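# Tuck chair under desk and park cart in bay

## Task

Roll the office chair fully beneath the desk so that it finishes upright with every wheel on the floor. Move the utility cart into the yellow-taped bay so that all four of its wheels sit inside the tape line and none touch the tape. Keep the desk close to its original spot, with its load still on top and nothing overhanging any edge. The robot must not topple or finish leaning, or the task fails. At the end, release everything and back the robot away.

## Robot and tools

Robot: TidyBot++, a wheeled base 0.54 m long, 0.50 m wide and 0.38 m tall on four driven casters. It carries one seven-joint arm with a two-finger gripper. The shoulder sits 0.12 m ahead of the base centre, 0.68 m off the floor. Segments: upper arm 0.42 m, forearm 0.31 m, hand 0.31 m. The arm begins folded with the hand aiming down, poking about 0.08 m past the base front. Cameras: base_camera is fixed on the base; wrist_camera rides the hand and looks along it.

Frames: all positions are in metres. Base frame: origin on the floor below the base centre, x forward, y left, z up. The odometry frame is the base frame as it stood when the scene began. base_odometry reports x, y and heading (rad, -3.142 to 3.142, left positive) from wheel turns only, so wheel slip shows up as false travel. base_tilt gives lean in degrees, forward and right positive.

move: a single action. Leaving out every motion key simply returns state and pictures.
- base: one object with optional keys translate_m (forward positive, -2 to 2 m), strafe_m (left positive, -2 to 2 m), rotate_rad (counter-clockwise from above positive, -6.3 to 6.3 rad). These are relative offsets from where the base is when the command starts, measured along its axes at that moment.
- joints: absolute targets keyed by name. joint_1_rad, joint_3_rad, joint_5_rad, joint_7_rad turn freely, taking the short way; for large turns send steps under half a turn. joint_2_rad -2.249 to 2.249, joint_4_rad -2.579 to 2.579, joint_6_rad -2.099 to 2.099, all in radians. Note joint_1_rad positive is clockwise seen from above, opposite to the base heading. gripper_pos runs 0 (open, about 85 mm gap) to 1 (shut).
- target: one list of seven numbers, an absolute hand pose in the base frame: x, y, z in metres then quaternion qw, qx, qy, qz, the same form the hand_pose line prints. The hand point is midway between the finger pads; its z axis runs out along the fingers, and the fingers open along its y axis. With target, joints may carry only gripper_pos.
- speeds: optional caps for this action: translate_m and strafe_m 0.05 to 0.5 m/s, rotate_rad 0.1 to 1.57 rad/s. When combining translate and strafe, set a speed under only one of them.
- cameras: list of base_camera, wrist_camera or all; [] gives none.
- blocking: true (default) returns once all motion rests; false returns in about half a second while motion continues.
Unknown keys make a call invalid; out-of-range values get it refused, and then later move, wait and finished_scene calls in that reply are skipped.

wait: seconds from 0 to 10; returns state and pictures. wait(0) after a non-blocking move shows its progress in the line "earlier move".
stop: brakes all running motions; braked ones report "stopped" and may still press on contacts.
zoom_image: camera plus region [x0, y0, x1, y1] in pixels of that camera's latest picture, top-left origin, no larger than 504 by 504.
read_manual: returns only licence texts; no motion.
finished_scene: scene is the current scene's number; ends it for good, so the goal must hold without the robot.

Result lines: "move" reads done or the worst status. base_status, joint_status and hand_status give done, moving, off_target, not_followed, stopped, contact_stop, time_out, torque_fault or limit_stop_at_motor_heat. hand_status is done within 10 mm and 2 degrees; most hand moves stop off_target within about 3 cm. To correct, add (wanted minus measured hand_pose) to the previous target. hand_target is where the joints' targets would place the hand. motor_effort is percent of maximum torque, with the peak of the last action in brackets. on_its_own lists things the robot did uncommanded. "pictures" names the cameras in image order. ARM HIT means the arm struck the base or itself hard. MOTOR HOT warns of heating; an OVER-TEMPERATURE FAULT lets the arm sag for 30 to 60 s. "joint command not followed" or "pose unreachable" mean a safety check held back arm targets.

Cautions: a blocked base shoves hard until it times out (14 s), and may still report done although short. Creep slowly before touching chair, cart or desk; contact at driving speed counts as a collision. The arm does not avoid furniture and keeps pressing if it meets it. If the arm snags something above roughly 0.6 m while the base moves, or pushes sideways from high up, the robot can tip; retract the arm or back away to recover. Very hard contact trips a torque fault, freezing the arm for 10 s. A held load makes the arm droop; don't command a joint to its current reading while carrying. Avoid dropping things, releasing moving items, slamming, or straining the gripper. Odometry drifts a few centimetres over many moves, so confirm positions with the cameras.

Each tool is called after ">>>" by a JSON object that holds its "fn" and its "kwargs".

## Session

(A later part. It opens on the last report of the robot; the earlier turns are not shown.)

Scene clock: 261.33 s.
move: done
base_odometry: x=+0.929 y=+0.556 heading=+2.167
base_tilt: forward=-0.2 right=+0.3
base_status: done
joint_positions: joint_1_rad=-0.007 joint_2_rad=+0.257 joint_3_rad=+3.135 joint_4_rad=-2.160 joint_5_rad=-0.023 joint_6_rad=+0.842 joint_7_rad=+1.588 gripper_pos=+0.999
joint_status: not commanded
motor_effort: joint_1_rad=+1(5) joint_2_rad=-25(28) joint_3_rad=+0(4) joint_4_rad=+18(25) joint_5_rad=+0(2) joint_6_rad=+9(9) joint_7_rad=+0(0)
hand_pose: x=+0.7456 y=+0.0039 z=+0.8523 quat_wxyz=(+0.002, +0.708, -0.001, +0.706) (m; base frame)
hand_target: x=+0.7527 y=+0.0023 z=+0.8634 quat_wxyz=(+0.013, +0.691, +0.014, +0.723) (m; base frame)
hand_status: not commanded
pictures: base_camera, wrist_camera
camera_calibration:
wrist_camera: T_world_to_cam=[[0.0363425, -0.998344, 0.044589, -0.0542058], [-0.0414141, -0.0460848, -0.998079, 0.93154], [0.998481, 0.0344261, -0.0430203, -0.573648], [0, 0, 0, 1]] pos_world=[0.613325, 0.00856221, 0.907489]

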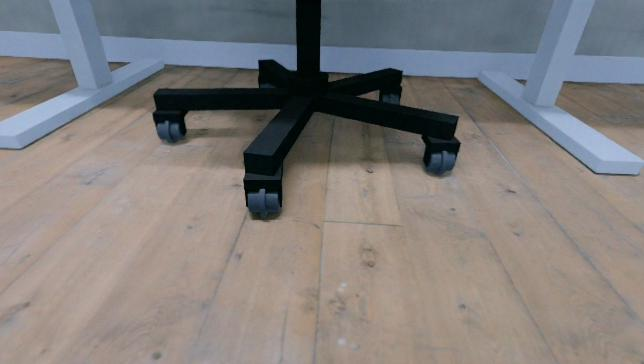

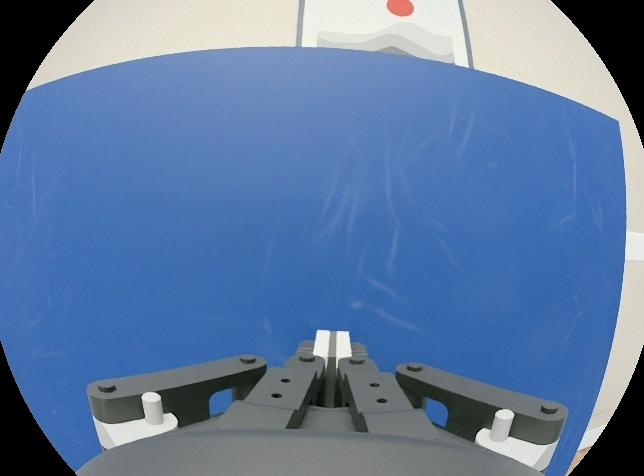

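>>> {"fn": "move", "kwargs": {"base": {"translate_m":0.03}, "speeds": {"translate_m":0.05}}}

Scene clock: 264.07 s.
move: done
base_odometry: x=+0.912 y=+0.581 heading=+2.167
base_tilt: forward=-0.3 right=+0.2
base_status: done
joint_positions: joint_1_rad=-0.020 joint_2_rad=+0.240 joint_3_rad=+3.121 joint_4_rad=-2.182 joint_5_rad=-0.012 joint_6_rad=+0.844 joint_7_rad=+1.588 gripper_pos=+0.999
joint_status: not commanded
motor_effort: joint_1_rad=+6(8) joint_2_rad=-20(25) joint_3_rad=+4(6) joint_4_rad=+25(27) joint_5_rad=-3(4) joint_6_rad=+10(11) joint_7_rad=+0(0)
hand_pose: x=+0.7368 y=+0.0226 z=+0.8520 quat_wxyz=(-0.009, +0.709, +0.013, +0.705) (m; base frame)
hand_target: x=+0.7527 y=+0.0023 z=+0.8634 quat_wxyz=(+0.013, +0.691, +0.014, +0.723) (m; base frame)
hand_status: not commanded
pictures: base_camera, wrist_camera
camera_calibration:
wrist_camera: T_world_to_cam=[[0.071731, -0.996253, 0.0483245, -0.0644963], [-0.0430403, -0.0514958, -0.997745, 0.932764], [0.996495, 0.0694894, -0.0465729, -0.561858], [0, 0, 0, 1]] pos_world=[0.604661, 0.022822, 0.90761]

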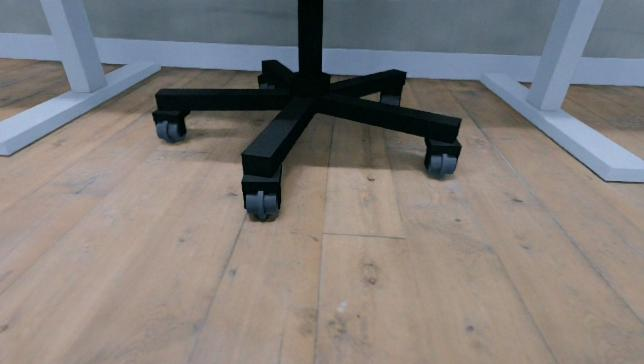

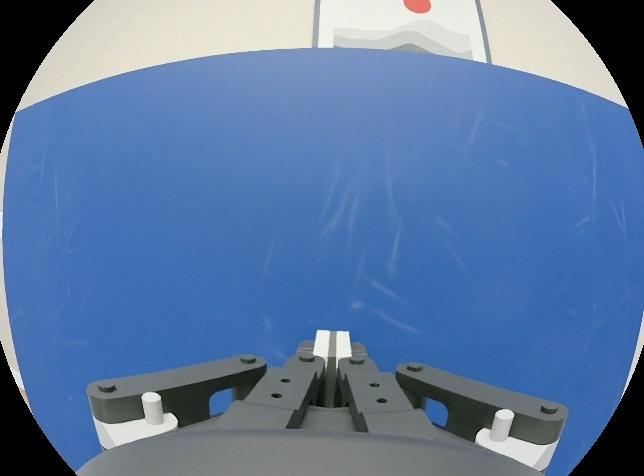

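Contact with desk. Back off.

>>> {"fn": "move", "kwargs": {"base": {"translate_m":-0.6}, "speeds": {"translate_m":0.3}}}

Scene clock: 270.60 s.
move: done
base_odometry: x=+1.249 y=+0.085 heading=+2.167
base_tilt: forward=-0.3 right=+0.3
base_status: done
joint_positions: joint_1_rad=-0.005 joint_2_rad=+0.268 joint_3_rad=+3.134 joint_4_rad=-2.143 joint_5_rad=-0.012 joint_6_rad=+0.844 joint_7_rad=+1.588 gripper_pos=+0.999
joint_status: not commanded
motor_effort: joint_1_rad=+1(6) joint_2_rad=-27(30) joint_3_rad=+0(4) joint_4_rad=+16(22) joint_5_rad=+0(3) joint_6_rad=+9(10) joint_7_rad=+0(0)
hand_pose: x=+0.7516 y=+0.0057 z=+0.8547 quat_wxyz=(+0.002, +0.706, +0.004, +0.709) (m; base frame)
hand_target: x=+0.7527 y=+0.0023 z=+0.8634 quat_wxyz=(+0.013, +0.691, +0.014, +0.723) (m; base frame)
hand_status: not commanded
pictures: base_camera, wrist_camera
camera_calibration:
wrist_camera: T_world_to_cam=[[0.0428662, -0.997747, 0.0516138, -0.0636084], [-0.0333082, -0.0530597, -0.998036, 0.928153], [0.998525, 0.0410628, -0.0355076, -0.586075], [0, 0, 0, 1]] pos_world=[0.618852, 0.00984832, 0.908803]

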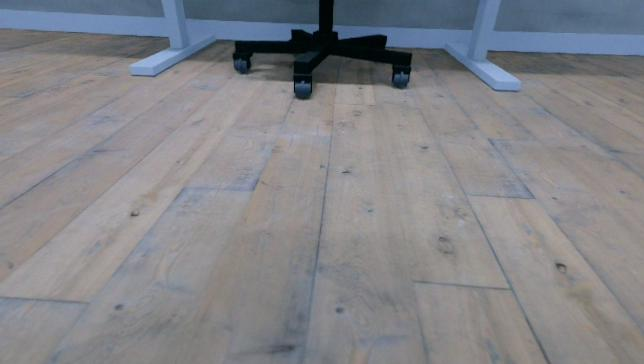

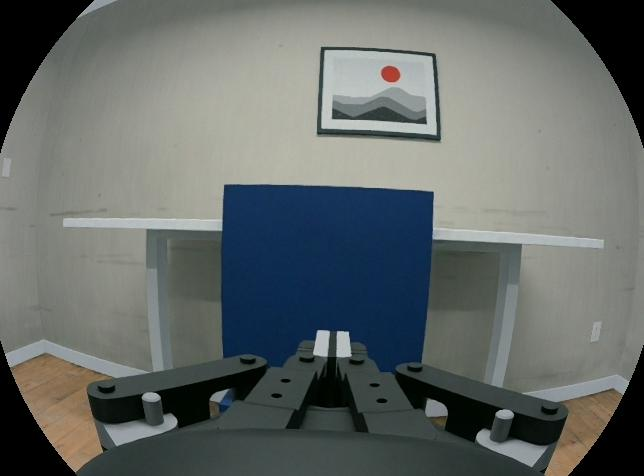

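>>> {"fn": "finished_scene", "kwargs": {"scene": 2}}

The scene is finished: the task was done.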